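# Open carton flap, box the blocks, lift box

## Task

Swing the flap of the green carton on the cupboard shelf open until it is vertical or tilted back beyond vertical, and leave it that way with the carton still upright on the shelf. Gather all the coloured blocks from the sofa and from the desk into the black box on the desk. Once every block rests flat on the box's floor, raise the box with both hands at least 8 cm off the desk and put it back down on the desk. When finished, all blocks must rest flat on the box floor. Dropping the box counts as failure. Release the box and back the hands away at the end. The robot must not topple or be left leaning, or the task fails.

## Robot and tools

Robot: a Rainbow Robotics RB-Y1 on a two-wheel drive base that can go forward, back and turn but never sideways. Base is 0.58 m wide, 0.10 m ahead of the wheel axle and 0.57 m behind it; turning in place sweeps a 0.58 m radius. A folding leg and torso carry two 7-joint arms, a pan/tilt head and two five-finger hands (six motors per hand). At the start the elbows are folded with open hands up to 0.32 m past the base front.

Frames (metres): base frame has its origin on the floor between the drive wheels, x forward, y left, z up. Odometry frame is where the base frame was at the start; base_odometry counts wheel turns only (heading in rad, left positive). chest, left_hand and right_hand are printed in the base frame. The hand point sits 0.045 m in front of the palm; its +z runs along the straight fingers, +y out of the palm, +x across the palm (right hand: toward the little finger; left hand: toward the thumb). Printed hand positions drift from truth at long reach or under load.

move: one action per call. Allowed combinations: base, joints, or both (plus optional min_time_s); or target alone (plus optional min_time_s).
- base: a single relative velocity command {x_m_s, turn_rad_s, for_s}, not a pose. x_m_s is forward speed in m/s (0.005 to 1.5 either sign, or 0), turn_rad_s is leftward turn rate in rad/s (0.02 to 1.509 either sign, or 0), for_s is duration 0.1 to 5 s. Omitted velocities are 0. Distance is roughly speed times duration, less on short runs. The base does not stop on contact.
- joints: absolute targets keyed by joint name, any subset. Torso joints in rad: torso_squat_rad 0 to 1.2, torso_shift_rad -0.3 to 0.6, torso_pitch_rad -0.2 to 1.4 (positive bows forward), torso_yaw_rad -1.5 to 1.5 (positive turns left; lift both arms out 0.2 rad first). Combined torso limits: squat+shift <= 1.52; squat-shift+pitch <= 1.57; shift+0.5 pitch-0.4 squat <= 0.7; shift+0.3 pitch-0.5 squat <= 0.39. Arm joints per side in rad (shoulder_pitch, shoulder_roll, shoulder_yaw, elbow, forearm_roll, wrist_pitch, hand_roll); left roll is 0 to 3.141 outward, right roll -3.141 to 0 outward; elbow -2.617 to 0.01 (negative bends). Head: head_pan_rad -0.523 to 0.523 (left positive), head_tilt_rad -0.35 to 1.57 (down positive). Hand motors (little, ring, middle, index, thumb_turn, thumb_bend) use a -1..1 scale, +1 open/straight/thumb beside palm, -1 closed/thumb opposite fingers. <side>_hand_force_limit (-1..1, about 0 to 10 N, 15 N thumb) and <side>_hand_speed (-0.96..1) are settings, not motions; at start force_limit is 0 and speed -0.8.
- target: absolute pose for one hand: side "left" or "right", x, y, z in metres in the base frame (-3 to 3), quat_wxyz in the same form the hand lines print. Always blocking; refused if another move is still running or if the path comes within 20 mm of the body or other arm. The hand travels an arc, so split long moves into short steps.
- min_time_s: 0.1 to 8 s, minimum duration of arm, head and torso motions.
- cameras: list from head_camera, left_wrist_camera, right_wrist_camera, all. blocking: true (default) waits for rest; false returns in about 0.5 s.

wait {seconds 0..10, cameras}: lets time pass, returns early once running moves settle. stop {cameras}: brakes all your motions. zoom_image {camera, region [x0,y0,x1,y1] pixels, at most 504 by 504}: enlarges part of that camera's latest image (head image is 896x504, wrist images 504x504). show_instructions: shows reference pages. finished_scene {scene: 1}: ends the scene irreversibly.

Results: hand status "reached" (within 10 mm and 2 degrees), "short" (with the error) or "refused" (with reason). Joint and base statuses: done, moving, off_target, not_followed (arm check withholding targets), stopped, contact_stop (torso only), time_out, limit_stop_at_<name>, torque_fault, limit_stop_at_motor_heat. An uncommanded stop or a refusal cancels the remaining move, wait and finished_scene calls in that reply. <side>_hand_stopped_by lists little, ring, middle, index, thumb_bend, thumb_turn as moving, target, force, stalled or fault. Load values are fingertip newtons; near 0 after grasping means the grip was lost. lidar_m gives 12 distances, 30 degree sectors counter-clockwise from straight ahead (4th left, 7th behind, 10th right), seen at 0.23 m height. motor_effort is wheel effort in percent; on_its_own reports things the robot did uncommanded. Wrist force/torque are raw, offset readings.

Gripping: each hand motor starts only when its target changes. For a soft hold use hand_speed -0.94 or slower and raise force_limit above 0. A closed hand holds roughly 0.3 kg; thumb opposite the fingers wraps objects about 0.035 to 0.065 m thick. The wrist bracket on the little-finger side can snag things.

Avoid: arms or hands pressing on each other (ends the scene); contact torques reaching joint limits (shoulders 62.3, elbow 32, wrist joints 22.2 N m), which freeze the robot 10 s; motors overheating from long stretched or loaded poses; fast bending or hard stops with arms extended, heavy loads far forward, or driving into furniture, any of which can tip the robot; the body catching under a desk edge; slamming or dropping anything, even slightly; letting the box fall; overloading fingers. Release the box and withdraw the hands before finishing.

Each tool is called by a JSON object that holds its "fn" and its "kwargs".

Reference images:

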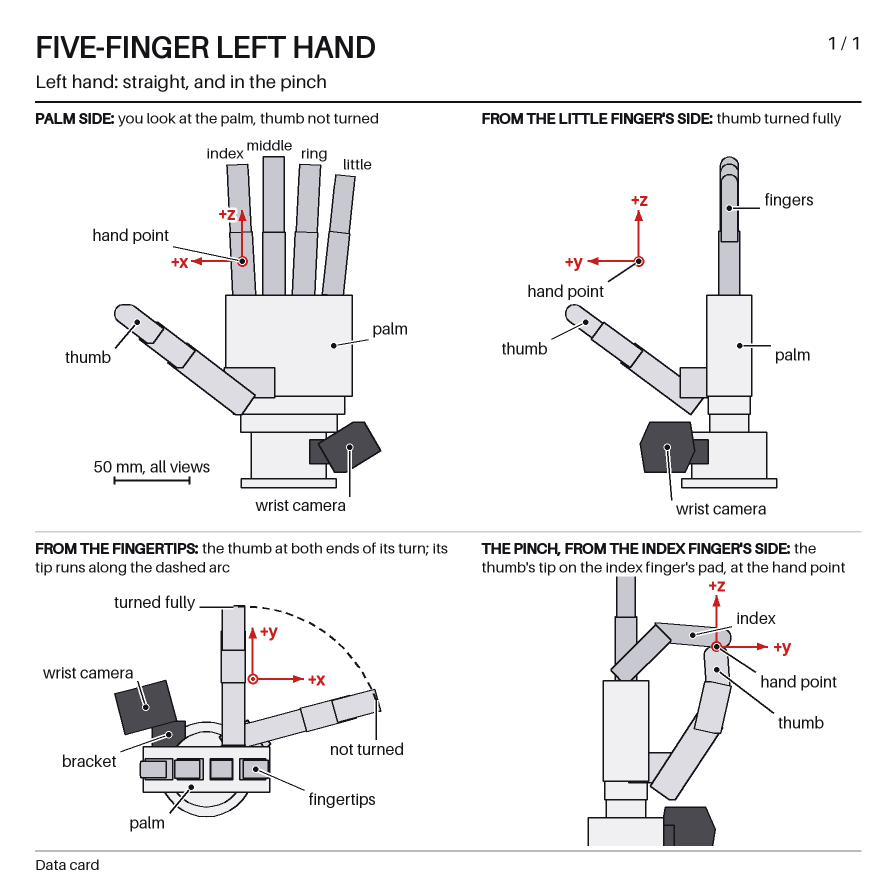

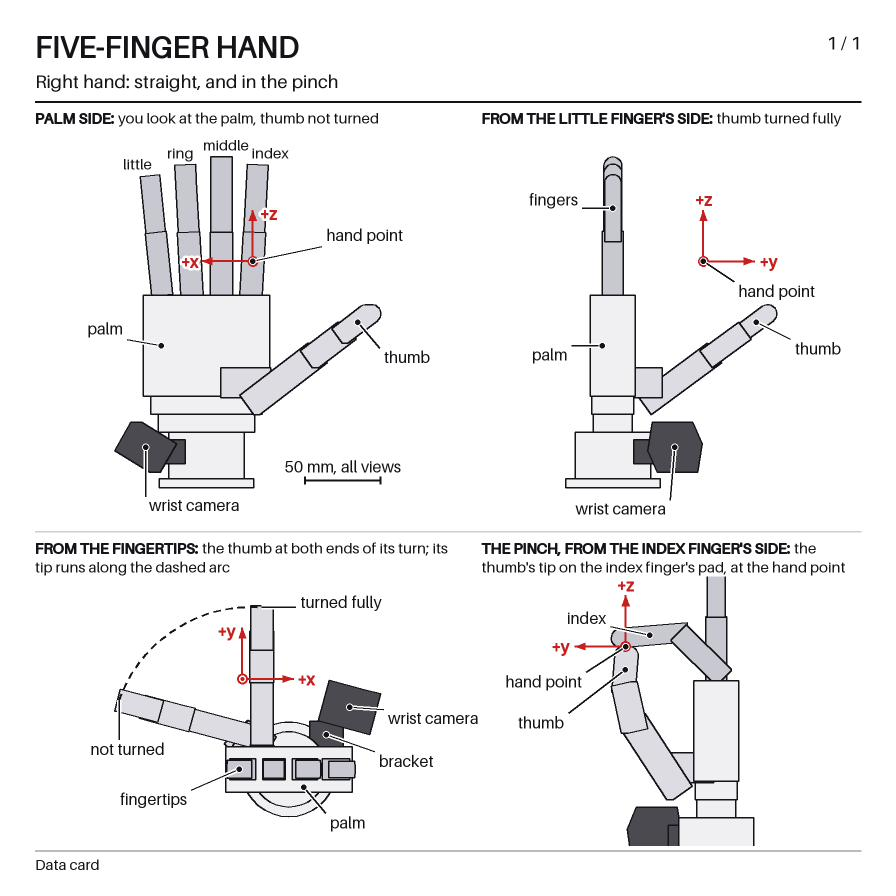

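## Session

{"fn": "move", "kwargs": {}}

Scene clock: 0.00 s.
Joint torques (N m): no reading
External joint torques (N m): no reading
Wrist force (N): no reading
Wrist torque (N m): no reading
Wrist force, peak (N): no reading
base_odometry: x=+0.000 y=+0.000 heading=+0.000
lidar_m: 1.00 1.41 1.40 1.55 2.36 3.21 3.26 2.87 1.65 1.07 1.23 1.31
base_status: not commanded
joint_positions: torso_squat_rad=+0.350 torso_shift_rad=+0.000 torso_pitch_rad=+0.000 torso_yaw_rad=+0.000 left_shoulder_pitch_rad=+0.048 left_shoulder_roll_rad=+0.113 left_shoulder_yaw_rad=-0.029 left_elbow_rad=-2.066 left_forearm_roll_rad=-0.010 left_wrist_pitch_rad=+0.677 left_hand_roll_rad=+0.036 right_shoulder_pitch_rad=+0.020 right_shoulder_roll_rad=-0.075 right_shoulder_yaw_rad=+0.034 right_elbow_rad=-2.184 right_forearm_roll_rad=-0.030 right_wrist_pitch_rad=+0.906 right_hand_roll_rad=+0.043 head_pan_rad=+0.000 head_tilt_rad=+0.400 left_hand_little=+1.000 left_hand_ring=+1.000 left_hand_middle=+1.000 left_hand_index=+1.000 left_hand_thumb_turn=+1.000 left_hand_thumb_bend=+1.000 left_hand_force_limit=+0.000 left_hand_speed=-0.800 right_hand_little=+1.000 right_hand_ring=+1.000 right_hand_middle=+1.000 right_hand_index=+1.000 right_hand_thumb_turn=+1.000 right_hand_thumb_bend=+1.000 right_hand_force_limit=+0.000 right_hand_speed=-0.800
joint_status: not commanded
wheel_motors_off: 0
left_hand_stopped_by: target,target,target,target,target,target
right_hand_stopped_by: target,target,target,target,target,target
left_little_load_n: 0.0
left_ring_load_n: 0.0
left_middle_load_n: 0.0
left_index_load_n: 0.0
left_thumb_bend_load_n: 0.0
left_thumb_turn_load_n: 0.0
right_little_load_n: 0.0
right_ring_load_n: -0.5
right_middle_load_n: 0.0
right_index_load_n: 0.0
right_thumb_bend_load_n: 0.0
right_thumb_turn_load_n: 0.0
motor_effort: left_wheel=+0 right_wheel=-1
chest: x=-0.2280 y=+0.0000 z=+1.2475 quat_wxyz=(+1.000, +0.000, +0.000, +0.000) (m; base frame)
left_hand: x=+0.2899 y=+0.2153 z=+1.0104 quat_wxyz=(+0.461, -0.533, +0.573, -0.417) (m; base frame)
right_hand: x=+0.2699 y=-0.1925 z=+1.0232 quat_wxyz=(+0.402, -0.607, +0.536, -0.429) (m; base frame)
pictures: head_camera, left_wrist_camera, right_wrist_camera

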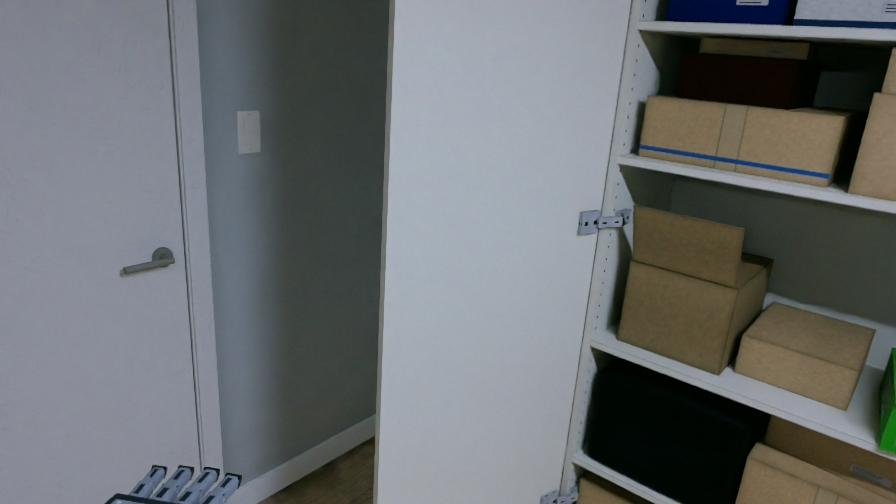

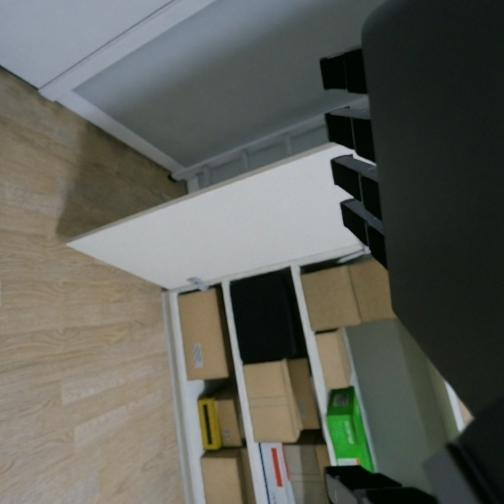

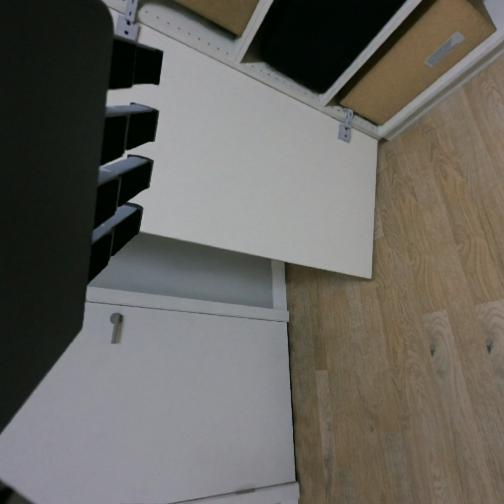

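{"fn": "move", "kwargs": {"joints": {"head_pan_rad": -0.52, "head_tilt_rad": 0.3}, "cameras": ["head_camera"]}}

{"fn": "move", "kwargs": {"joints": {"head_pan_rad": 0.52, "head_tilt_rad": 0.5}, "cameras": ["head_camera"]}}

Scene clock: 1.43 s.
Joint torques (N m): left_arm=[-9.88 0.33 1.07 -10.01 -0.05 -2.3 -0.04] | right_arm=[-9.6 -1.38 -0.76 -10.55 0.18 -1.73 -0.27]
External joint torques (N m): left_arm=[0.72 -1.19 -0.28 0.52 0.03 -0.21 -0.04] | right_arm=[-0.07 -0.3 0.04 -1.54 -0.05 0.13 -0.27]
Wrist force (N): left_arm=[-3.1 7.8 -6.1] | right_arm=[-3.3 5.5 -1.8]
Wrist torque (N m): left_arm=[0.86 0.10 0.12] | right_arm=[0.49 0.34 0.16]
Wrist force, peak (N): left_arm=[-3.3 7.8 -6.2] | right_arm=[-3.6 5.4 -2.0]
move: done
base_odometry: x=+0.000 y=+0.000 heading=+0.000
lidar_m: 0.98 1.42 1.40 1.56 2.37 3.21 3.25 2.86 1.65 1.07 1.22 1.31
base_status: not commanded
joint_positions: torso_squat_rad=+0.350 torso_shift_rad=+0.000 torso_pitch_rad=+0.000 torso_yaw_rad=+0.000 left_shoulder_pitch_rad=+0.048 left_shoulder_roll_rad=+0.113 left_shoulder_yaw_rad=-0.029 left_elbow_rad=-2.066 left_forearm_roll_rad=-0.010 left_wrist_pitch_rad=+0.677 left_hand_roll_rad=+0.036 right_shoulder_pitch_rad=+0.020 right_shoulder_roll_rad=-0.075 right_shoulder_yaw_rad=+0.034 right_elbow_rad=-2.184 right_forearm_roll_rad=-0.030 right_wrist_pitch_rad=+0.906 right_hand_roll_rad=+0.043 head_pan_rad=-0.520 head_tilt_rad=+0.300 left_hand_little=+1.000 left_hand_ring=+1.000 left_hand_middle=+1.000 left_hand_index=+1.000 left_hand_thumb_turn=+1.000 left_hand_thumb_bend=+1.000 left_hand_force_limit=+0.000 left_hand_speed=-0.800 right_hand_little=+1.000 right_hand_ring=+1.000 right_hand_middle=+1.000 right_hand_index=+1.000 right_hand_thumb_turn=+1.000 right_hand_thumb_bend=+1.000 right_hand_force_limit=+0.000 right_hand_speed=-0.800
joint_status: all done
wheel_motors_off: 0
left_hand_stopped_by: target,target,target,target,target,target
right_hand_stopped_by: target,target,target,target,target,target
left_little_load_n: 0.0
left_ring_load_n: 0.0
left_middle_load_n: 0.0
left_index_load_n: 0.0
left_thumb_bend_load_n: 0.0
left_thumb_turn_load_n: 0.0
right_little_load_n: 0.0
right_ring_load_n: 0.0
right_middle_load_n: -0.5
right_index_load_n: 0.0
right_thumb_bend_load_n: 0.0
right_thumb_turn_load_n: -0.5
motor_effort: left_wheel=+0(1) right_wheel=-1(1)
chest: x=-0.2280 y=+0.0000 z=+1.2475 quat_wxyz=(+1.000, +0.000, +0.000, +0.000)
left_hand: x=+0.2899 y=+0.2153 z=+1.0104 quat_wxyz=(+0.461, -0.533, +0.573, -0.417)
right_hand: x=+0.2699 y=-0.1925 z=+1.0232 quat_wxyz=(+0.402, -0.607, +0.536, -0.429)

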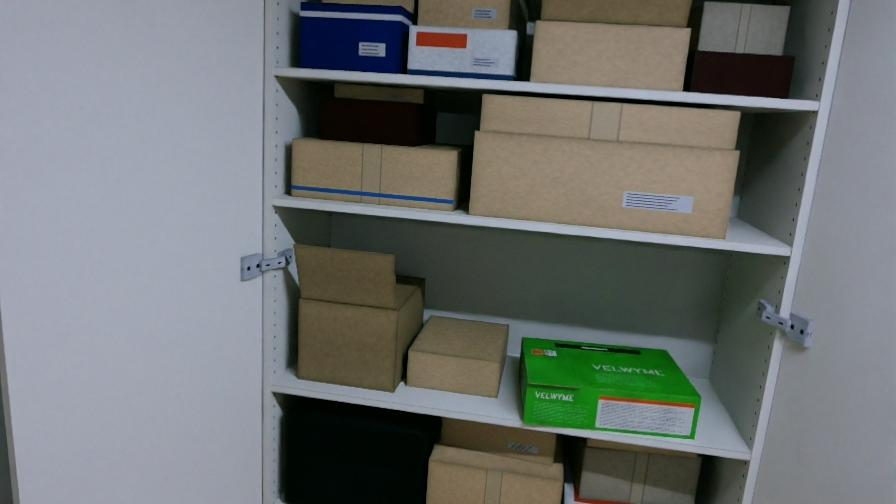

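Scene clock: 2.80 s.
Joint torques (N m): left_arm=[-10.04 0.44 1.65 -9.97 0.07 -2.18 0.03] | right_arm=[-9.41 -1.3 -0.76 -10.43 0.13 -1.64 -0.32]
External joint torques (N m): left_arm=[0.56 -1.07 0.3 0.56 0.15 -0.09 0.03] | right_arm=[0.12 -0.22 0.04 -1.41 -0.09 0.22 -0.31]
Wrist force (N): left_arm=[-3.1 7.8 -6.1] | right_arm=[-3.6 5.5 -1.7]
Wrist torque (N m): left_arm=[0.87 0.11 0.12] | right_arm=[0.48 0.39 0.14]
Wrist force, peak (N): left_arm=[-3.1 7.9 -6.2] | right_arm=[-3.5 5.4 -1.9]
move: done
base_odometry: x=+0.000 y=+0.000 heading=+0.000
lidar_m: 1.00 1.43 1.41 1.57 2.38 3.21 3.26 2.87 1.65 1.07 1.23 1.31
base_status: not commanded
joint_positions: torso_squat_rad=+0.350 torso_shift_rad=+0.000 torso_pitch_rad=+0.000 torso_yaw_rad=+0.000 left_shoulder_pitch_rad=+0.048 left_shoulder_roll_rad=+0.113 left_shoulder_yaw_rad=-0.029 left_elbow_rad=-2.066 left_forearm_roll_rad=-0.010 left_wrist_pitch_rad=+0.677 left_hand_roll_rad=+0.036 right_shoulder_pitch_rad=+0.020 right_shoulder_roll_rad=-0.075 right_shoulder_yaw_rad=+0.034 right_elbow_rad=-2.184 right_forearm_roll_rad=-0.030 right_wrist_pitch_rad=+0.906 right_hand_roll_rad=+0.043 head_pan_rad=+0.520 head_tilt_rad=+0.500 left_hand_little=+1.000 left_hand_ring=+1.000 left_hand_middle=+1.000 left_hand_index=+1.000 left_hand_thumb_turn=+1.000 left_hand_thumb_bend=+1.000 left_hand_force_limit=+0.000 left_hand_speed=-0.800 right_hand_little=+1.000 right_hand_ring=+1.000 right_hand_middle=+1.000 right_hand_index=+1.000 right_hand_thumb_turn=+1.000 right_hand_thumb_bend=+1.000 right_hand_force_limit=+0.000 right_hand_speed=-0.800
joint_status: all done
wheel_motors_off: 0
left_hand_stopped_by: target,target,target,target,target,target
right_hand_stopped_by: target,target,target,target,target,target
left_little_load_n: 0.0
left_ring_load_n: 0.0
left_middle_load_n: -0.5
left_index_load_n: 0.0
left_thumb_bend_load_n: 0.0
left_thumb_turn_load_n: -0.5
right_little_load_n: 0.0
right_ring_load_n: 0.0
right_middle_load_n: 0.0
right_index_load_n: 0.0
right_thumb_bend_load_n: 0.0
right_thumb_turn_load_n: 0.0
motor_effort: left_wheel=+0(1) right_wheel=-1(1)
chest: x=-0.2280 y=+0.0000 z=+1.2475 quat_wxyz=(+1.000, +0.000, +0.000, +0.000)
left_hand: x=+0.2899 y=+0.2153 z=+1.0104 quat_wxyz=(+0.461, -0.533, +0.573, -0.417)
right_hand: x=+0.2699 y=-0.1925 z=+1.0232 quat_wxyz=(+0.402, -0.607, +0.536, -0.429)

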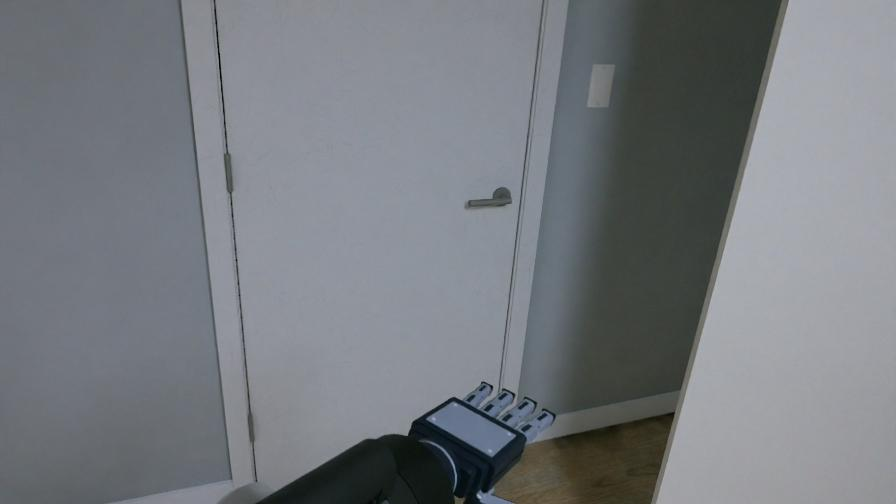

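{"fn": "move", "kwargs": {"joints": {"head_pan_rad": -0.52, "head_tilt_rad": 0.3}, "cameras": ["head_camera"]}}

{"fn": "zoom_image", "kwargs": {"camera": "head_camera", "region": [500, 300, 780, 460]}}

Scene clock: 4.53 s.
Joint torques (N m): left_arm=[-9.94 0.53 1.17 -9.84 0.02 -2.38 0.05] | right_arm=[-9.32 -1.06 -0.84 -10.52 0.19 -1.65 -0.27]
External joint torques (N m): left_arm=[0.66 -0.98 -0.18 0.69 0.1 -0.29 0.05] | right_arm=[0.21 0.02 -0.05 -1.5 -0.04 0.21 -0.27]
Wrist force (N): left_arm=[-3.1 7.8 -6.2] | right_arm=[-3.2 5.3 -1.7]
Wrist torque (N m): left_arm=[0.87 0.10 0.13] | right_arm=[0.46 0.30 0.17]
Wrist force, peak (N): left_arm=[-3.2 8.0 -6.0] | right_arm=[-3.4 5.6 -1.9]
move: done
base_odometry: x=+0.000 y=+0.000 heading=+0.000
lidar_m: 1.01 1.43 1.40 1.55 2.37 3.22 3.27 2.86 1.64 1.08 1.21 1.32
base_status: not commanded
joint_positions: torso_squat_rad=+0.350 torso_shift_rad=+0.000 torso_pitch_rad=+0.000 torso_yaw_rad=+0.000 left_shoulder_pitch_rad=+0.048 left_shoulder_roll_rad=+0.113 left_shoulder_yaw_rad=-0.029 left_elbow_rad=-2.066 left_forearm_roll_rad=-0.010 left_wrist_pitch_rad=+0.677 left_hand_roll_rad=+0.036 right_shoulder_pitch_rad=+0.020 right_shoulder_roll_rad=-0.075 right_shoulder_yaw_rad=+0.034 right_elbow_rad=-2.184 right_forearm_roll_rad=-0.030 right_wrist_pitch_rad=+0.906 right_hand_roll_rad=+0.043 head_pan_rad=-0.520 head_tilt_rad=+0.300 left_hand_little=+1.000 left_hand_ring=+1.000 left_hand_middle=+1.000 left_hand_index=+1.000 left_hand_thumb_turn=+1.000 left_hand_thumb_bend=+1.000 left_hand_force_limit=+0.000 left_hand_speed=-0.800 right_hand_little=+1.000 right_hand_ring=+1.000 right_hand_middle=+1.000 right_hand_index=+1.000 right_hand_thumb_turn=+1.000 right_hand_thumb_bend=+1.000 right_hand_force_limit=+0.000 right_hand_speed=-0.800
joint_status: all done
wheel_motors_off: 0
left_hand_stopped_by: target,target,target,target,target,target
right_hand_stopped_by: target,target,target,target,target,target
left_little_load_n: 0.0
left_ring_load_n: 0.0
left_middle_load_n: 0.0
left_index_load_n: 0.0
left_thumb_bend_load_n: 0.0
left_thumb_turn_load_n: 0.0
right_little_load_n: 0.0
right_ring_load_n: 0.0
right_middle_load_n: 0.0
right_index_load_n: 0.0
right_thumb_bend_load_n: 0.0
right_thumb_turn_load_n: 0.0
motor_effort: left_wheel=+0(1) right_wheel=-1(1)
chest: x=-0.2280 y=+0.0000 z=+1.2475 quat_wxyz=(+1.000, +0.000, +0.000, +0.000)
left_hand: x=+0.2899 y=+0.2153 z=+1.0104 quat_wxyz=(+0.461, -0.533, +0.573, -0.417)
right_hand: x=+0.2699 y=-0.1925 z=+1.0232 quat_wxyz=(+0.402, -0.607, +0.536, -0.429)

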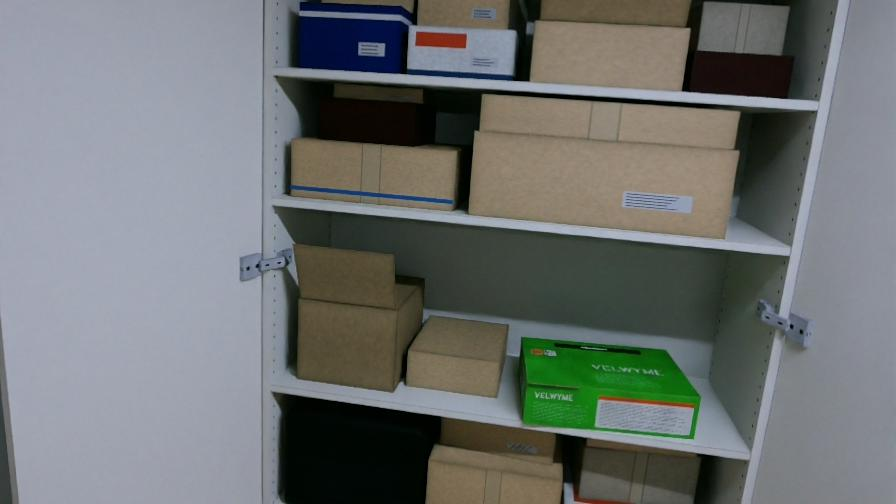

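Scaled by 1.800 from the camera's image (finer frame: 1280x720).

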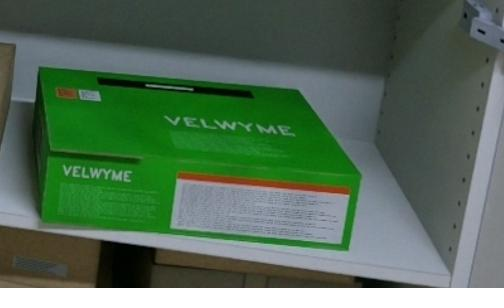

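{"fn": "move", "kwargs": {"base": {"turn_rad_s": -0.5, "for_s": 2.2}, "joints": {"head_pan_rad": 0, "head_tilt_rad": 0.4}, "cameras": ["head_camera"]}}

{"fn": "move", "kwargs": {"joints": {"head_pan_rad": -0.52, "head_tilt_rad": 0.5}, "cameras": ["head_camera"]}}

Scene clock: 8.73 s.
Joint torques (N m): left_arm=[-10.05 0.65 1.39 -10.01 -0.03 -2.24 -0.16] | right_arm=[-9.37 -1.21 -0.75 -10.37 0.27 -1.65 -0.28]
External joint torques (N m): left_arm=[0.56 -0.86 0.04 0.52 0.05 -0.15 -0.17] | right_arm=[0.17 -0.13 0.05 -1.35 0.04 0.2 -0.27]
Wrist force (N): left_arm=[-3.1 7.8 -6.1] | right_arm=[-3.5 5.3 -1.7]
Wrist torque (N m): left_arm=[0.87 0.12 0.12] | right_arm=[0.45 0.35 0.12]
Wrist force, peak (N): left_arm=[-3.3 8.0 -6.2] | right_arm=[-3.2 5.7 -2.0]
move: done
base_odometry: x=+0.000 y=+0.000 heading=-1.100
lidar_m: 1.17 1.32 1.01 1.45 1.40 1.53 2.20 3.21 3.40 2.85 1.63 1.08
base_status: done (sent for 2.2 of 2.2 s)
joint_positions: torso_squat_rad=+0.350 torso_shift_rad=+0.000 torso_pitch_rad=+0.000 torso_yaw_rad=+0.000 left_shoulder_pitch_rad=+0.048 left_shoulder_roll_rad=+0.113 left_shoulder_yaw_rad=-0.029 left_elbow_rad=-2.066 left_forearm_roll_rad=-0.010 left_wrist_pitch_rad=+0.677 left_hand_roll_rad=+0.036 right_shoulder_pitch_rad=+0.020 right_shoulder_roll_rad=-0.075 right_shoulder_yaw_rad=+0.034 right_elbow_rad=-2.184 right_forearm_roll_rad=-0.030 right_wrist_pitch_rad=+0.906 right_hand_roll_rad=+0.043 head_pan_rad=+0.000 head_tilt_rad=+0.400 left_hand_little=+1.000 left_hand_ring=+1.000 left_hand_middle=+1.000 left_hand_index=+1.000 left_hand_thumb_turn=+1.000 left_hand_thumb_bend=+1.000 left_hand_force_limit=+0.000 left_hand_speed=-0.800 right_hand_little=+1.000 right_hand_ring=+1.000 right_hand_middle=+1.000 right_hand_index=+1.000 right_hand_thumb_turn=+1.000 right_hand_thumb_bend=+1.000 right_hand_force_limit=+0.000 right_hand_speed=-0.800
joint_status: all done
wheel_motors_off: 0
left_hand_stopped_by: target,target,target,target,target,target
right_hand_stopped_by: target,target,target,target,target,target
left_little_load_n: 0.0
left_ring_load_n: 0.0
left_middle_load_n: 0.0
left_index_load_n: 0.0
left_thumb_bend_load_n: 0.0
left_thumb_turn_load_n: 0.0
right_little_load_n: 0.0
right_ring_load_n: -0.5
right_middle_load_n: 0.0
right_index_load_n: 0.0
right_thumb_bend_load_n: 0.0
right_thumb_turn_load_n: 0.0
motor_effort: left_wheel=+8(24) right_wheel=+4(19)
chest: x=-0.2280 y=+0.0000 z=+1.2475 quat_wxyz=(+1.000, +0.000, +0.000, +0.000)
left_hand: x=+0.2899 y=+0.2153 z=+1.0104 quat_wxyz=(+0.461, -0.533, +0.573, -0.417)
right_hand: x=+0.2699 y=-0.1925 z=+1.0232 quat_wxyz=(+0.402, -0.607, +0.536, -0.429)

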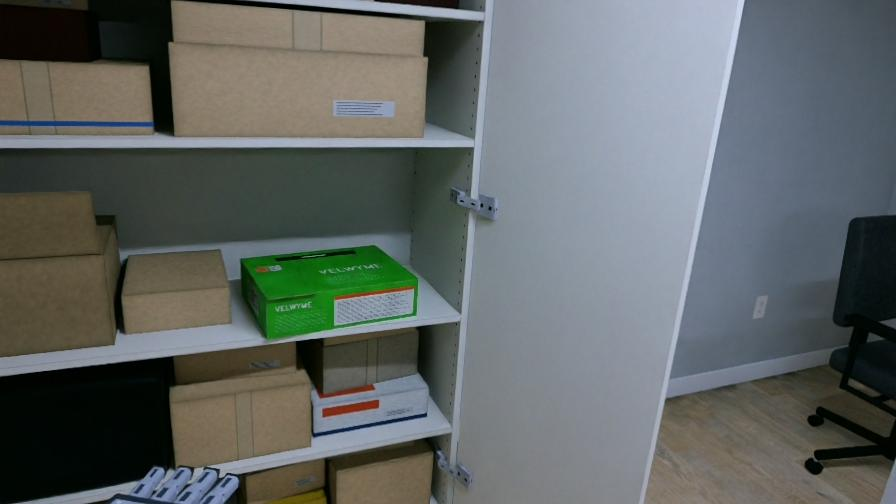

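Scene clock: 9.77 s.
Joint torques (N m): left_arm=[-9.77 0.44 1.38 -10.08 0.03 -2.27 0.03] | right_arm=[-9.37 -1.2 -0.83 -10.56 0.19 -1.63 -0.29]
External joint torques (N m): left_arm=[0.84 -1.07 0.04 0.45 0.12 -0.18 0.03] | right_arm=[0.16 -0.12 -0.03 -1.54 -0.03 0.23 -0.29]
Wrist force (N): left_arm=[-3.0 7.9 -6.1] | right_arm=[-3.0 5.3 -1.8]
Wrist torque (N m): left_arm=[0.89 0.10 0.12] | right_arm=[0.45 0.28 0.17]
Wrist force, peak (N): left_arm=[-3.0 7.9 -6.1] | right_arm=[-3.7 5.5 -2.0]
move: done
base_odometry: x=+0.000 y=+0.000 heading=-1.100
lidar_m: 1.19 1.31 1.00 1.43 1.41 1.52 2.20 3.21 3.42 2.85 1.62 1.09
base_status: not commanded
joint_positions: torso_squat_rad=+0.350 torso_shift_rad=+0.000 torso_pitch_rad=+0.000 torso_yaw_rad=+0.000 left_shoulder_pitch_rad=+0.048 left_shoulder_roll_rad=+0.113 left_shoulder_yaw_rad=-0.029 left_elbow_rad=-2.066 left_forearm_roll_rad=-0.010 left_wrist_pitch_rad=+0.677 left_hand_roll_rad=+0.036 right_shoulder_pitch_rad=+0.020 right_shoulder_roll_rad=-0.075 right_shoulder_yaw_rad=+0.034 right_elbow_rad=-2.184 right_forearm_roll_rad=-0.030 right_wrist_pitch_rad=+0.906 right_hand_roll_rad=+0.043 head_pan_rad=-0.520 head_tilt_rad=+0.500 left_hand_little=+1.000 left_hand_ring=+1.000 left_hand_middle=+1.000 left_hand_index=+1.000 left_hand_thumb_turn=+1.000 left_hand_thumb_bend=+1.000 left_hand_force_limit=+0.000 left_hand_speed=-0.800 right_hand_little=+1.000 right_hand_ring=+1.000 right_hand_middle=+1.000 right_hand_index=+1.000 right_hand_thumb_turn=+1.000 right_hand_thumb_bend=+1.000 right_hand_force_limit=+0.000 right_hand_speed=-0.800
joint_status: all done
wheel_motors_off: 0
left_hand_stopped_by: target,target,target,target,target,target
right_hand_stopped_by: target,target,target,target,target,target
left_little_load_n: 0.0
left_ring_load_n: 0.0
left_middle_load_n: -0.5
left_index_load_n: 0.0
left_thumb_bend_load_n: 0.0
left_thumb_turn_load_n: 0.0
right_little_load_n: 0.0
right_ring_load_n: 0.0
right_middle_load_n: 0.0
right_index_load_n: 0.0
right_thumb_bend_load_n: 0.0
right_thumb_turn_load_n: 0.0
motor_effort: left_wheel=+8(8) right_wheel=+4(5)
chest: x=-0.2280 y=+0.0000 z=+1.2475 quat_wxyz=(+1.000, +0.000, +0.000, +0.000)
left_hand: x=+0.2899 y=+0.2153 z=+1.0104 quat_wxyz=(+0.461, -0.533, +0.573, -0.417)
right_hand: x=+0.2699 y=-0.1925 z=+1.0232 quat_wxyz=(+0.402, -0.607, +0.536, -0.429)

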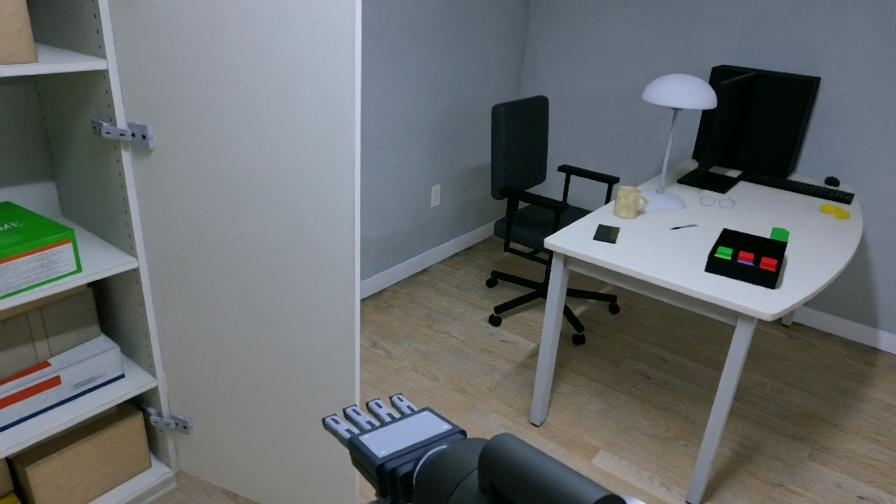

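{"fn": "zoom_image", "kwargs": {"camera": "head_camera", "region": [580, 160, 880, 320]}}

{"fn": "zoom_image", "kwargs": {"camera": "head_camera", "region": [690, 210, 810, 300]}}

Scaled by 1.680 from the camera's image (finer frame: 1280x720).

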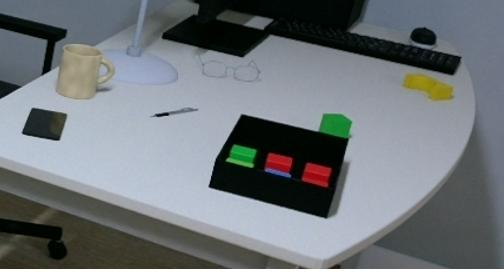

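Scaled by 4.200 from the camera's image (finer frame: 1280x720).

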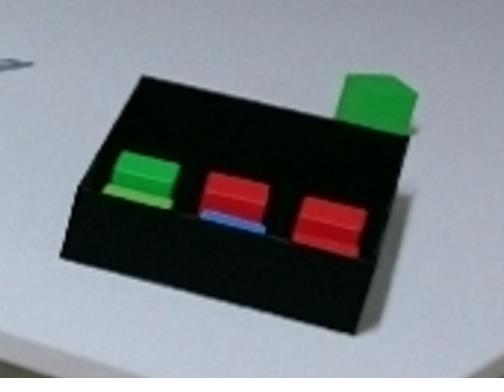

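{"fn": "move", "kwargs": {"base": {"turn_rad_s": -0.5, "for_s": 2.2}, "joints": {"head_pan_rad": 0, "head_tilt_rad": 0.4}, "cameras": ["head_camera"]}}

{"fn": "move", "kwargs": {"base": {"turn_rad_s": -0.5, "for_s": 2.2}, "joints": {"head_pan_rad": 0, "head_tilt_rad": 0.5}, "cameras": ["head_camera"]}}

Scene clock: 14.20 s.
Joint torques (N m): left_arm=[-10.07 0.8 1.14 -9.89 0.11 -2.22 -0.17] | right_arm=[-9.36 -1.04 -0.77 -10.5 0.21 -1.69 -0.27]
External joint torques (N m): left_arm=[0.54 -0.71 -0.21 0.64 0.19 -0.14 -0.18] | right_arm=[0.17 0.05 0.02 -1.48 -0.02 0.16 -0.27]
Wrist force (N): left_arm=[-3.0 7.9 -6.1] | right_arm=[-3.7 5.2 -1.6]
Wrist torque (N m): left_arm=[0.88 0.09 0.12] | right_arm=[0.43 0.39 0.11]
Wrist force, peak (N): left_arm=[-3.3 8.0 -6.1] | right_arm=[-3.5 5.7 -2.0]
move: done
base_odometry: x=+0.000 y=+0.000 heading=-2.199
lidar_m: 1.63 1.07 1.13 1.32 1.00 1.44 1.40 1.49 2.07 3.21 3.34 2.86
base_status: done (sent for 2.2 of 2.2 s)
joint_positions: torso_squat_rad=+0.350 torso_shift_rad=+0.000 torso_pitch_rad=+0.000 torso_yaw_rad=+0.000 left_shoulder_pitch_rad=+0.048 left_shoulder_roll_rad=+0.113 left_shoulder_yaw_rad=-0.029 left_elbow_rad=-2.066 left_forearm_roll_rad=-0.010 left_wrist_pitch_rad=+0.677 left_hand_roll_rad=+0.036 right_shoulder_pitch_rad=+0.020 right_shoulder_roll_rad=-0.075 right_shoulder_yaw_rad=+0.034 right_elbow_rad=-2.184 right_forearm_roll_rad=-0.030 right_wrist_pitch_rad=+0.906 right_hand_roll_rad=+0.043 head_pan_rad=+0.000 head_tilt_rad=+0.400 left_hand_little=+1.000 left_hand_ring=+1.000 left_hand_middle=+1.000 left_hand_index=+1.000 left_hand_thumb_turn=+1.000 left_hand_thumb_bend=+1.000 left_hand_force_limit=+0.000 left_hand_speed=-0.800 right_hand_little=+1.000 right_hand_ring=+1.000 right_hand_middle=+1.000 right_hand_index=+1.000 right_hand_thumb_turn=+1.000 right_hand_thumb_bend=+1.000 right_hand_force_limit=+0.000 right_hand_speed=-0.800
joint_status: all done
wheel_motors_off: 0
left_hand_stopped_by: target,target,target,target,target,target
right_hand_stopped_by: target,target,target,target,target,target
left_little_load_n: 0.0
left_ring_load_n: 0.0
left_middle_load_n: 0.0
left_index_load_n: 0.0
left_thumb_bend_load_n: 0.5
left_thumb_turn_load_n: 0.0
right_little_load_n: 0.0
right_ring_load_n: 0.0
right_middle_load_n: 0.0
right_index_load_n: -0.5
right_thumb_bend_load_n: 0.0
right_thumb_turn_load_n: 0.0
motor_effort: left_wheel=+8(24) right_wheel=+5(13)
chest: x=-0.2280 y=+0.0000 z=+1.2475 quat_wxyz=(+1.000, +0.000, +0.000, +0.000)
left_hand: x=+0.2899 y=+0.2153 z=+1.0104 quat_wxyz=(+0.461, -0.533, +0.573, -0.417)
right_hand: x=+0.2699 y=-0.1925 z=+1.0232 quat_wxyz=(+0.402, -0.607, +0.536, -0.429)

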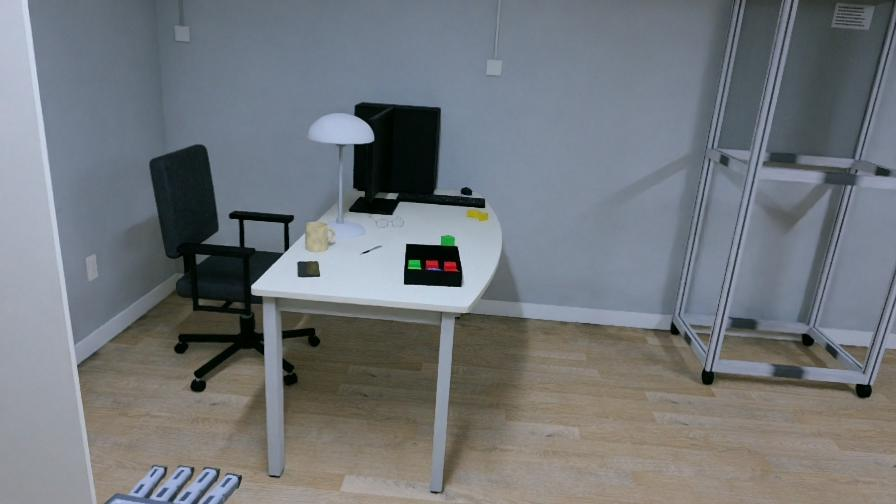

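Scene clock: 17.77 s.
Joint torques (N m): left_arm=[-9.48 0.19 1.4 -10.06 0.06 -2.25 -0.06] | right_arm=[-9.24 -1.36 -0.65 -10.49 0.27 -1.64 -0.3]
External joint torques (N m): left_arm=[1.13 -1.32 0.06 0.47 0.14 -0.16 -0.06] | right_arm=[0.29 -0.28 0.15 -1.48 0.05 0.21 -0.3]
Wrist force (N): left_arm=[-3.1 7.8 -6.1] | right_arm=[-3.3 5.4 -1.9]
Wrist torque (N m): left_arm=[0.86 0.11 0.12] | right_arm=[0.50 0.32 0.16]
Wrist force, peak (N): left_arm=[-3.2 8.0 -6.2] | right_arm=[-3.4 5.7 -1.9]
move: done
base_odometry: x=+0.000 y=+0.000 heading=+2.984
lidar_m: 3.31 2.86 1.64 1.08 1.11 1.32 1.02 1.00 1.39 1.46 1.95 3.21
base_status: done (sent for 2.2 of 2.2 s)
joint_positions: torso_squat_rad=+0.350 torso_shift_rad=+0.000 torso_pitch_rad=+0.000 torso_yaw_rad=+0.000 left_shoulder_pitch_rad=+0.048 left_shoulder_roll_rad=+0.113 left_shoulder_yaw_rad=-0.029 left_elbow_rad=-2.066 left_forearm_roll_rad=-0.010 left_wrist_pitch_rad=+0.677 left_hand_roll_rad=+0.036 right_shoulder_pitch_rad=+0.020 right_shoulder_roll_rad=-0.075 right_shoulder_yaw_rad=+0.034 right_elbow_rad=-2.184 right_forearm_roll_rad=-0.030 right_wrist_pitch_rad=+0.906 right_hand_roll_rad=+0.043 head_pan_rad=+0.000 head_tilt_rad=+0.500 left_hand_little=+1.000 left_hand_ring=+1.000 left_hand_middle=+1.000 left_hand_index=+1.000 left_hand_thumb_turn=+1.000 left_hand_thumb_bend=+1.000 left_hand_force_limit=+0.000 left_hand_speed=-0.800 right_hand_little=+1.000 right_hand_ring=+1.000 right_hand_middle=+1.000 right_hand_index=+1.000 right_hand_thumb_turn=+1.000 right_hand_thumb_bend=+1.000 right_hand_force_limit=+0.000 right_hand_speed=-0.800
joint_status: all done
wheel_motors_off: 0
left_hand_stopped_by: target,target,target,target,target,target
right_hand_stopped_by: target,target,target,target,target,target
left_little_load_n: 0.0
left_ring_load_n: 0.0
left_middle_load_n: 0.0
left_index_load_n: 0.0
left_thumb_bend_load_n: 0.0
left_thumb_turn_load_n: 0.0
right_little_load_n: 0.0
right_ring_load_n: 0.0
right_middle_load_n: 0.0
right_index_load_n: 0.0
right_thumb_bend_load_n: 0.0
right_thumb_turn_load_n: 0.0
motor_effort: left_wheel=+9(24) right_wheel=+6(13)
chest: x=-0.2280 y=+0.0000 z=+1.2475 quat_wxyz=(+1.000, +0.000, +0.000, +0.000)
left_hand: x=+0.2899 y=+0.2153 z=+1.0104 quat_wxyz=(+0.461, -0.533, +0.573, -0.417)
right_hand: x=+0.2699 y=-0.1925 z=+1.0232 quat_wxyz=(+0.402, -0.607, +0.536, -0.429)

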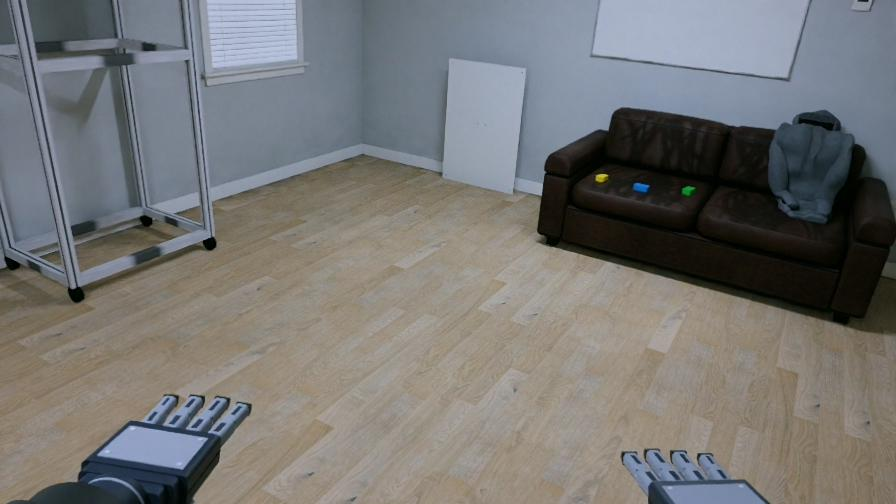

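{"fn": "move", "kwargs": {"base": {"turn_rad_s": 0.8235, "for_s": 3.0}, "joints": {"head_pan_rad": 0, "head_tilt_rad": 0.5}, "cameras": ["head_camera"]}}

Scene clock: 28.77 s.
Joint torques (N m): left_arm=[-9.89 0.5 1.35 -9.96 -0.02 -2.33 0.04] | right_arm=[-9.52 -1.06 -0.89 -10.42 0.21 -1.72 -0.3]
External joint torques (N m): left_arm=[0.72 -1.01 0 0.57 0.07 -0.24 0.04] | right_arm=[0.02 0.02 -0.1 -1.4 -0.01 0.13 -0.3]
Wrist force (N): left_arm=[-3.2 7.9 -6.0] | right_arm=[-3.6 5.4 -1.8]
Wrist torque (N m): left_arm=[0.87 0.12 0.11] | right_arm=[0.48 0.38 0.13]
Wrist force, peak (N): left_arm=[-3.5 8.0 -6.3] | right_arm=[-3.5 5.6 -2.0]
move: done
base_odometry: x=+0.000 y=+0.001 heading=-0.829
lidar_m: 1.32 1.12 1.00 1.39 1.38 1.72 3.21 3.23 3.24 1.65 1.78 1.10
base_status: done (sent for 3 of 3 s)
joint_positions: torso_squat_rad=+0.350 torso_shift_rad=+0.000 torso_pitch_rad=+0.000 torso_yaw_rad=+0.000 left_shoulder_pitch_rad=+0.048 left_shoulder_roll_rad=+0.113 left_shoulder_yaw_rad=-0.029 left_elbow_rad=-2.066 left_forearm_roll_rad=-0.010 left_wrist_pitch_rad=+0.677 left_hand_roll_rad=+0.036 right_shoulder_pitch_rad=+0.020 right_shoulder_roll_rad=-0.075 right_shoulder_yaw_rad=+0.034 right_elbow_rad=-2.184 right_forearm_roll_rad=-0.030 right_wrist_pitch_rad=+0.906 right_hand_roll_rad=+0.043 head_pan_rad=+0.000 head_tilt_rad=+0.500 left_hand_little=+1.000 left_hand_ring=+1.000 left_hand_middle=+1.000 left_hand_index=+1.000 left_hand_thumb_turn=+1.000 left_hand_thumb_bend=+1.000 left_hand_force_limit=+0.000 left_hand_speed=-0.800 right_hand_little=+1.000 right_hand_ring=+1.000 right_hand_middle=+1.000 right_hand_index=+1.000 right_hand_thumb_turn=+1.000 right_hand_thumb_bend=+1.000 right_hand_force_limit=+0.000 right_hand_speed=-0.800
joint_status: all done
wheel_motors_off: 0
left_hand_stopped_by: target,target,target,target,target,target
right_hand_stopped_by: target,target,target,target,target,target
left_little_load_n: 0.0
left_ring_load_n: 0.0
left_middle_load_n: 0.0
left_index_load_n: 0.0
left_thumb_bend_load_n: 0.0
left_thumb_turn_load_n: 0.0
right_little_load_n: -0.5
right_ring_load_n: -0.5
right_middle_load_n: 0.0
right_index_load_n: 0.0
right_thumb_bend_load_n: 0.0
right_thumb_turn_load_n: 0.0
motor_effort: left_wheel=+5(24) right_wheel=+10(33)
chest: x=-0.2281 y=+0.0000 z=+1.2475 quat_wxyz=(+1.000, +0.000, +0.000, +0.000)
left_hand: x=+0.2899 y=+0.2153 z=+1.0104 quat_wxyz=(+0.462, -0.533, +0.573, -0.417)
right_hand: x=+0.2699 y=-0.1926 z=+1.0232 quat_wxyz=(+0.402, -0.607, +0.535, -0.429)

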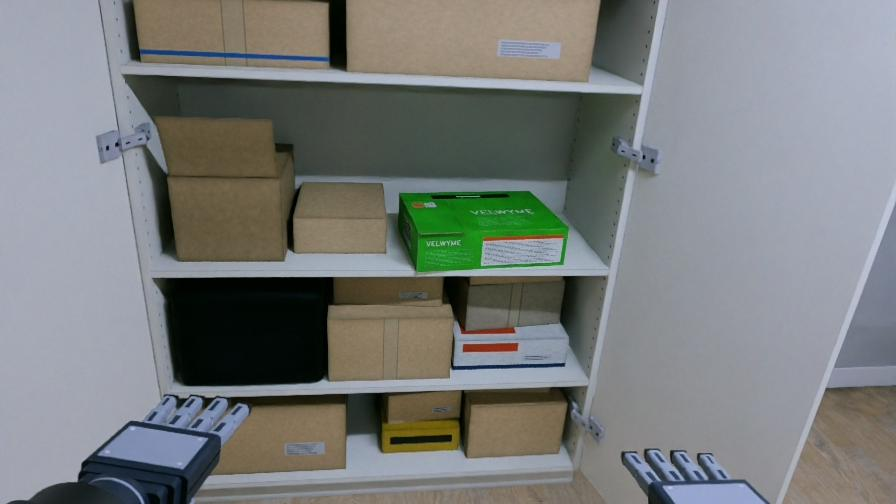

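{"fn": "zoom_image", "kwargs": {"camera": "head_camera", "region": [380, 170, 600, 290]}}

Scaled by 2.291 from the camera's image (finer frame: 1280x720).

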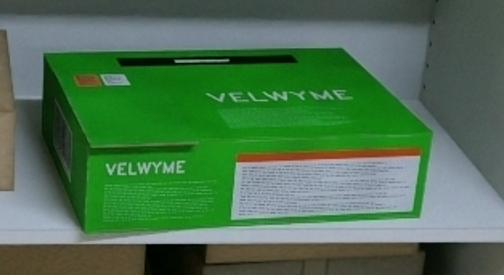

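{"fn": "move", "kwargs": {"base": {"x_m_s": 0.2, "for_s": 2.0}, "joints": {"head_pan_rad": -0.1, "head_tilt_rad": 0.6}, "cameras": ["head_camera"]}}

{"fn": "zoom_image", "kwargs": {"camera": "head_camera", "region": [350, 100, 700, 300]}}

Scene clock: 34.80 s.
Joint torques (N m): left_arm=[-10.08 0.56 1.23 -9.93 -0.03 -2.22 0.01] | right_arm=[-9.4 -1.02 -0.96 -10.46 0.22 -1.67 -0.26]
External joint torques (N m): left_arm=[0.53 -0.96 -0.12 0.6 0.05 -0.13 0.01] | right_arm=[0.12 0.06 -0.17 -1.44 0 0.18 -0.26]
Wrist force (N): left_arm=[-3.1 7.9 -6.2] | right_arm=[-3.3 5.2 -2.1]
Wrist torque (N m): left_arm=[0.89 0.12 0.12] | right_arm=[0.45 0.35 0.16]
Wrist force, peak (N): left_arm=[-3.2 8.0 -6.5] | right_arm=[-3.7 5.5 -2.3]
move: done
base_odometry: x=+0.271 y=-0.294 heading=-0.828
lidar_m: 0.98 0.94 0.83 0.83 1.47 1.82 3.53 3.63 3.00 1.62 0.83 0.86
base_status: done (sent for 2 of 2 s)
joint_positions: torso_squat_rad=+0.350 torso_shift_rad=+0.000 torso_pitch_rad=+0.000 torso_yaw_rad=+0.000 left_shoulder_pitch_rad=+0.048 left_shoulder_roll_rad=+0.113 left_shoulder_yaw_rad=-0.029 left_elbow_rad=-2.066 left_forearm_roll_rad=-0.010 left_wrist_pitch_rad=+0.677 left_hand_roll_rad=+0.036 right_shoulder_pitch_rad=+0.020 right_shoulder_roll_rad=-0.075 right_shoulder_yaw_rad=+0.034 right_elbow_rad=-2.184 right_forearm_roll_rad=-0.030 right_wrist_pitch_rad=+0.906 right_hand_roll_rad=+0.043 head_pan_rad=-0.100 head_tilt_rad=+0.600 left_hand_little=+1.000 left_hand_ring=+1.000 left_hand_middle=+1.000 left_hand_index=+1.000 left_hand_thumb_turn=+1.000 left_hand_thumb_bend=+1.000 left_hand_force_limit=+0.000 left_hand_speed=-0.800 right_hand_little=+1.000 right_hand_ring=+1.000 right_hand_middle=+1.000 right_hand_index=+1.000 right_hand_thumb_turn=+1.000 right_hand_thumb_bend=+1.000 right_hand_force_limit=+0.000 right_hand_speed=-0.800
joint_status: all done
wheel_motors_off: 0
left_hand_stopped_by: target,target,target,target,target,target
right_hand_stopped_by: target,target,target,target,target,target
left_little_load_n: 0.0
left_ring_load_n: 0.0
left_middle_load_n: 0.0
left_index_load_n: 0.0
left_thumb_bend_load_n: 0.0
left_thumb_turn_load_n: 0.0
right_little_load_n: 0.0
right_ring_load_n: 0.0
right_middle_load_n: 0.0
right_index_load_n: 0.0
right_thumb_bend_load_n: 0.0
right_thumb_turn_load_n: 0.0
motor_effort: left_wheel=+6(27) right_wheel=-8(33)
chest: x=-0.2279 y=+0.0000 z=+1.2475 quat_wxyz=(+1.000, +0.000, +0.000, +0.000)
left_hand: x=+0.2899 y=+0.2153 z=+1.0103 quat_wxyz=(+0.461, -0.533, +0.573, -0.417)
right_hand: x=+0.2700 y=-0.1926 z=+1.0231 quat_wxyz=(+0.402, -0.607, +0.536, -0.429)

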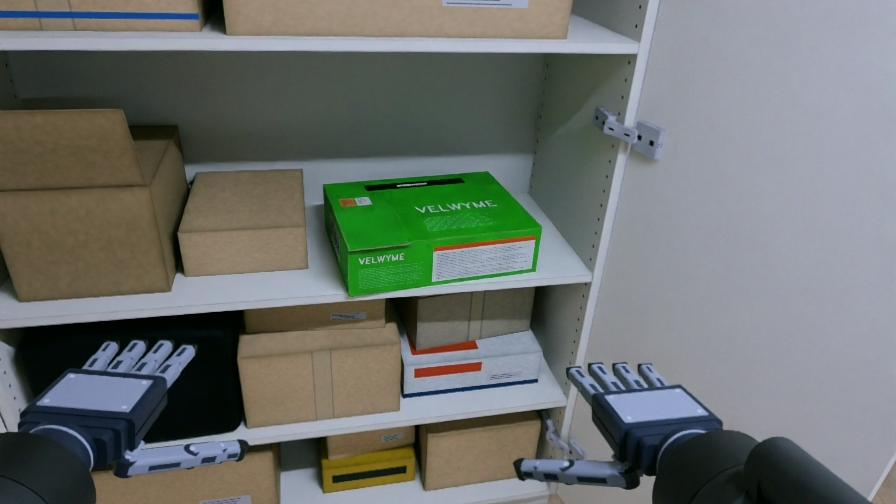

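Scaled by 1.440 from the camera's image (finer frame: 1280x720).

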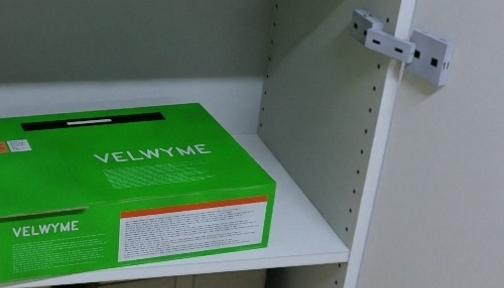

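{"fn": "zoom_image", "kwargs": {"camera": "head_camera", "region": [310, 160, 450, 300]}}

{"fn": "zoom_image", "kwargs": {"camera": "head_camera", "region": [420, 160, 560, 300]}}

Scaled by 3.600 from the camera's image (finer frame: 1280x720).

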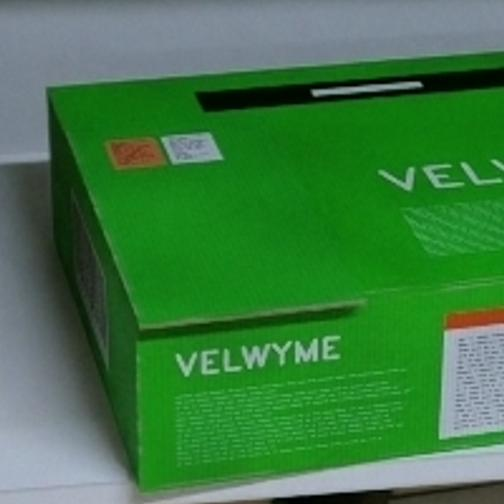

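Scaled by 3.600 from the camera's image (finer frame: 1280x720).

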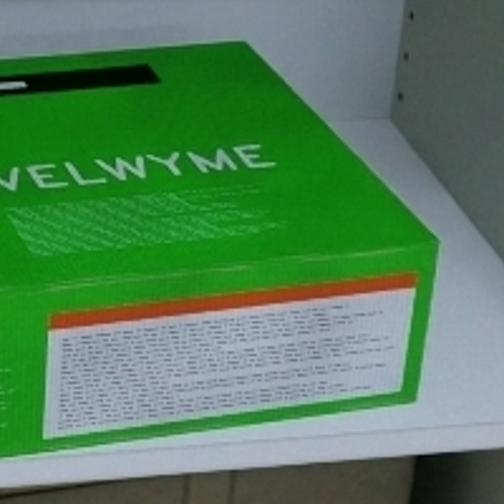

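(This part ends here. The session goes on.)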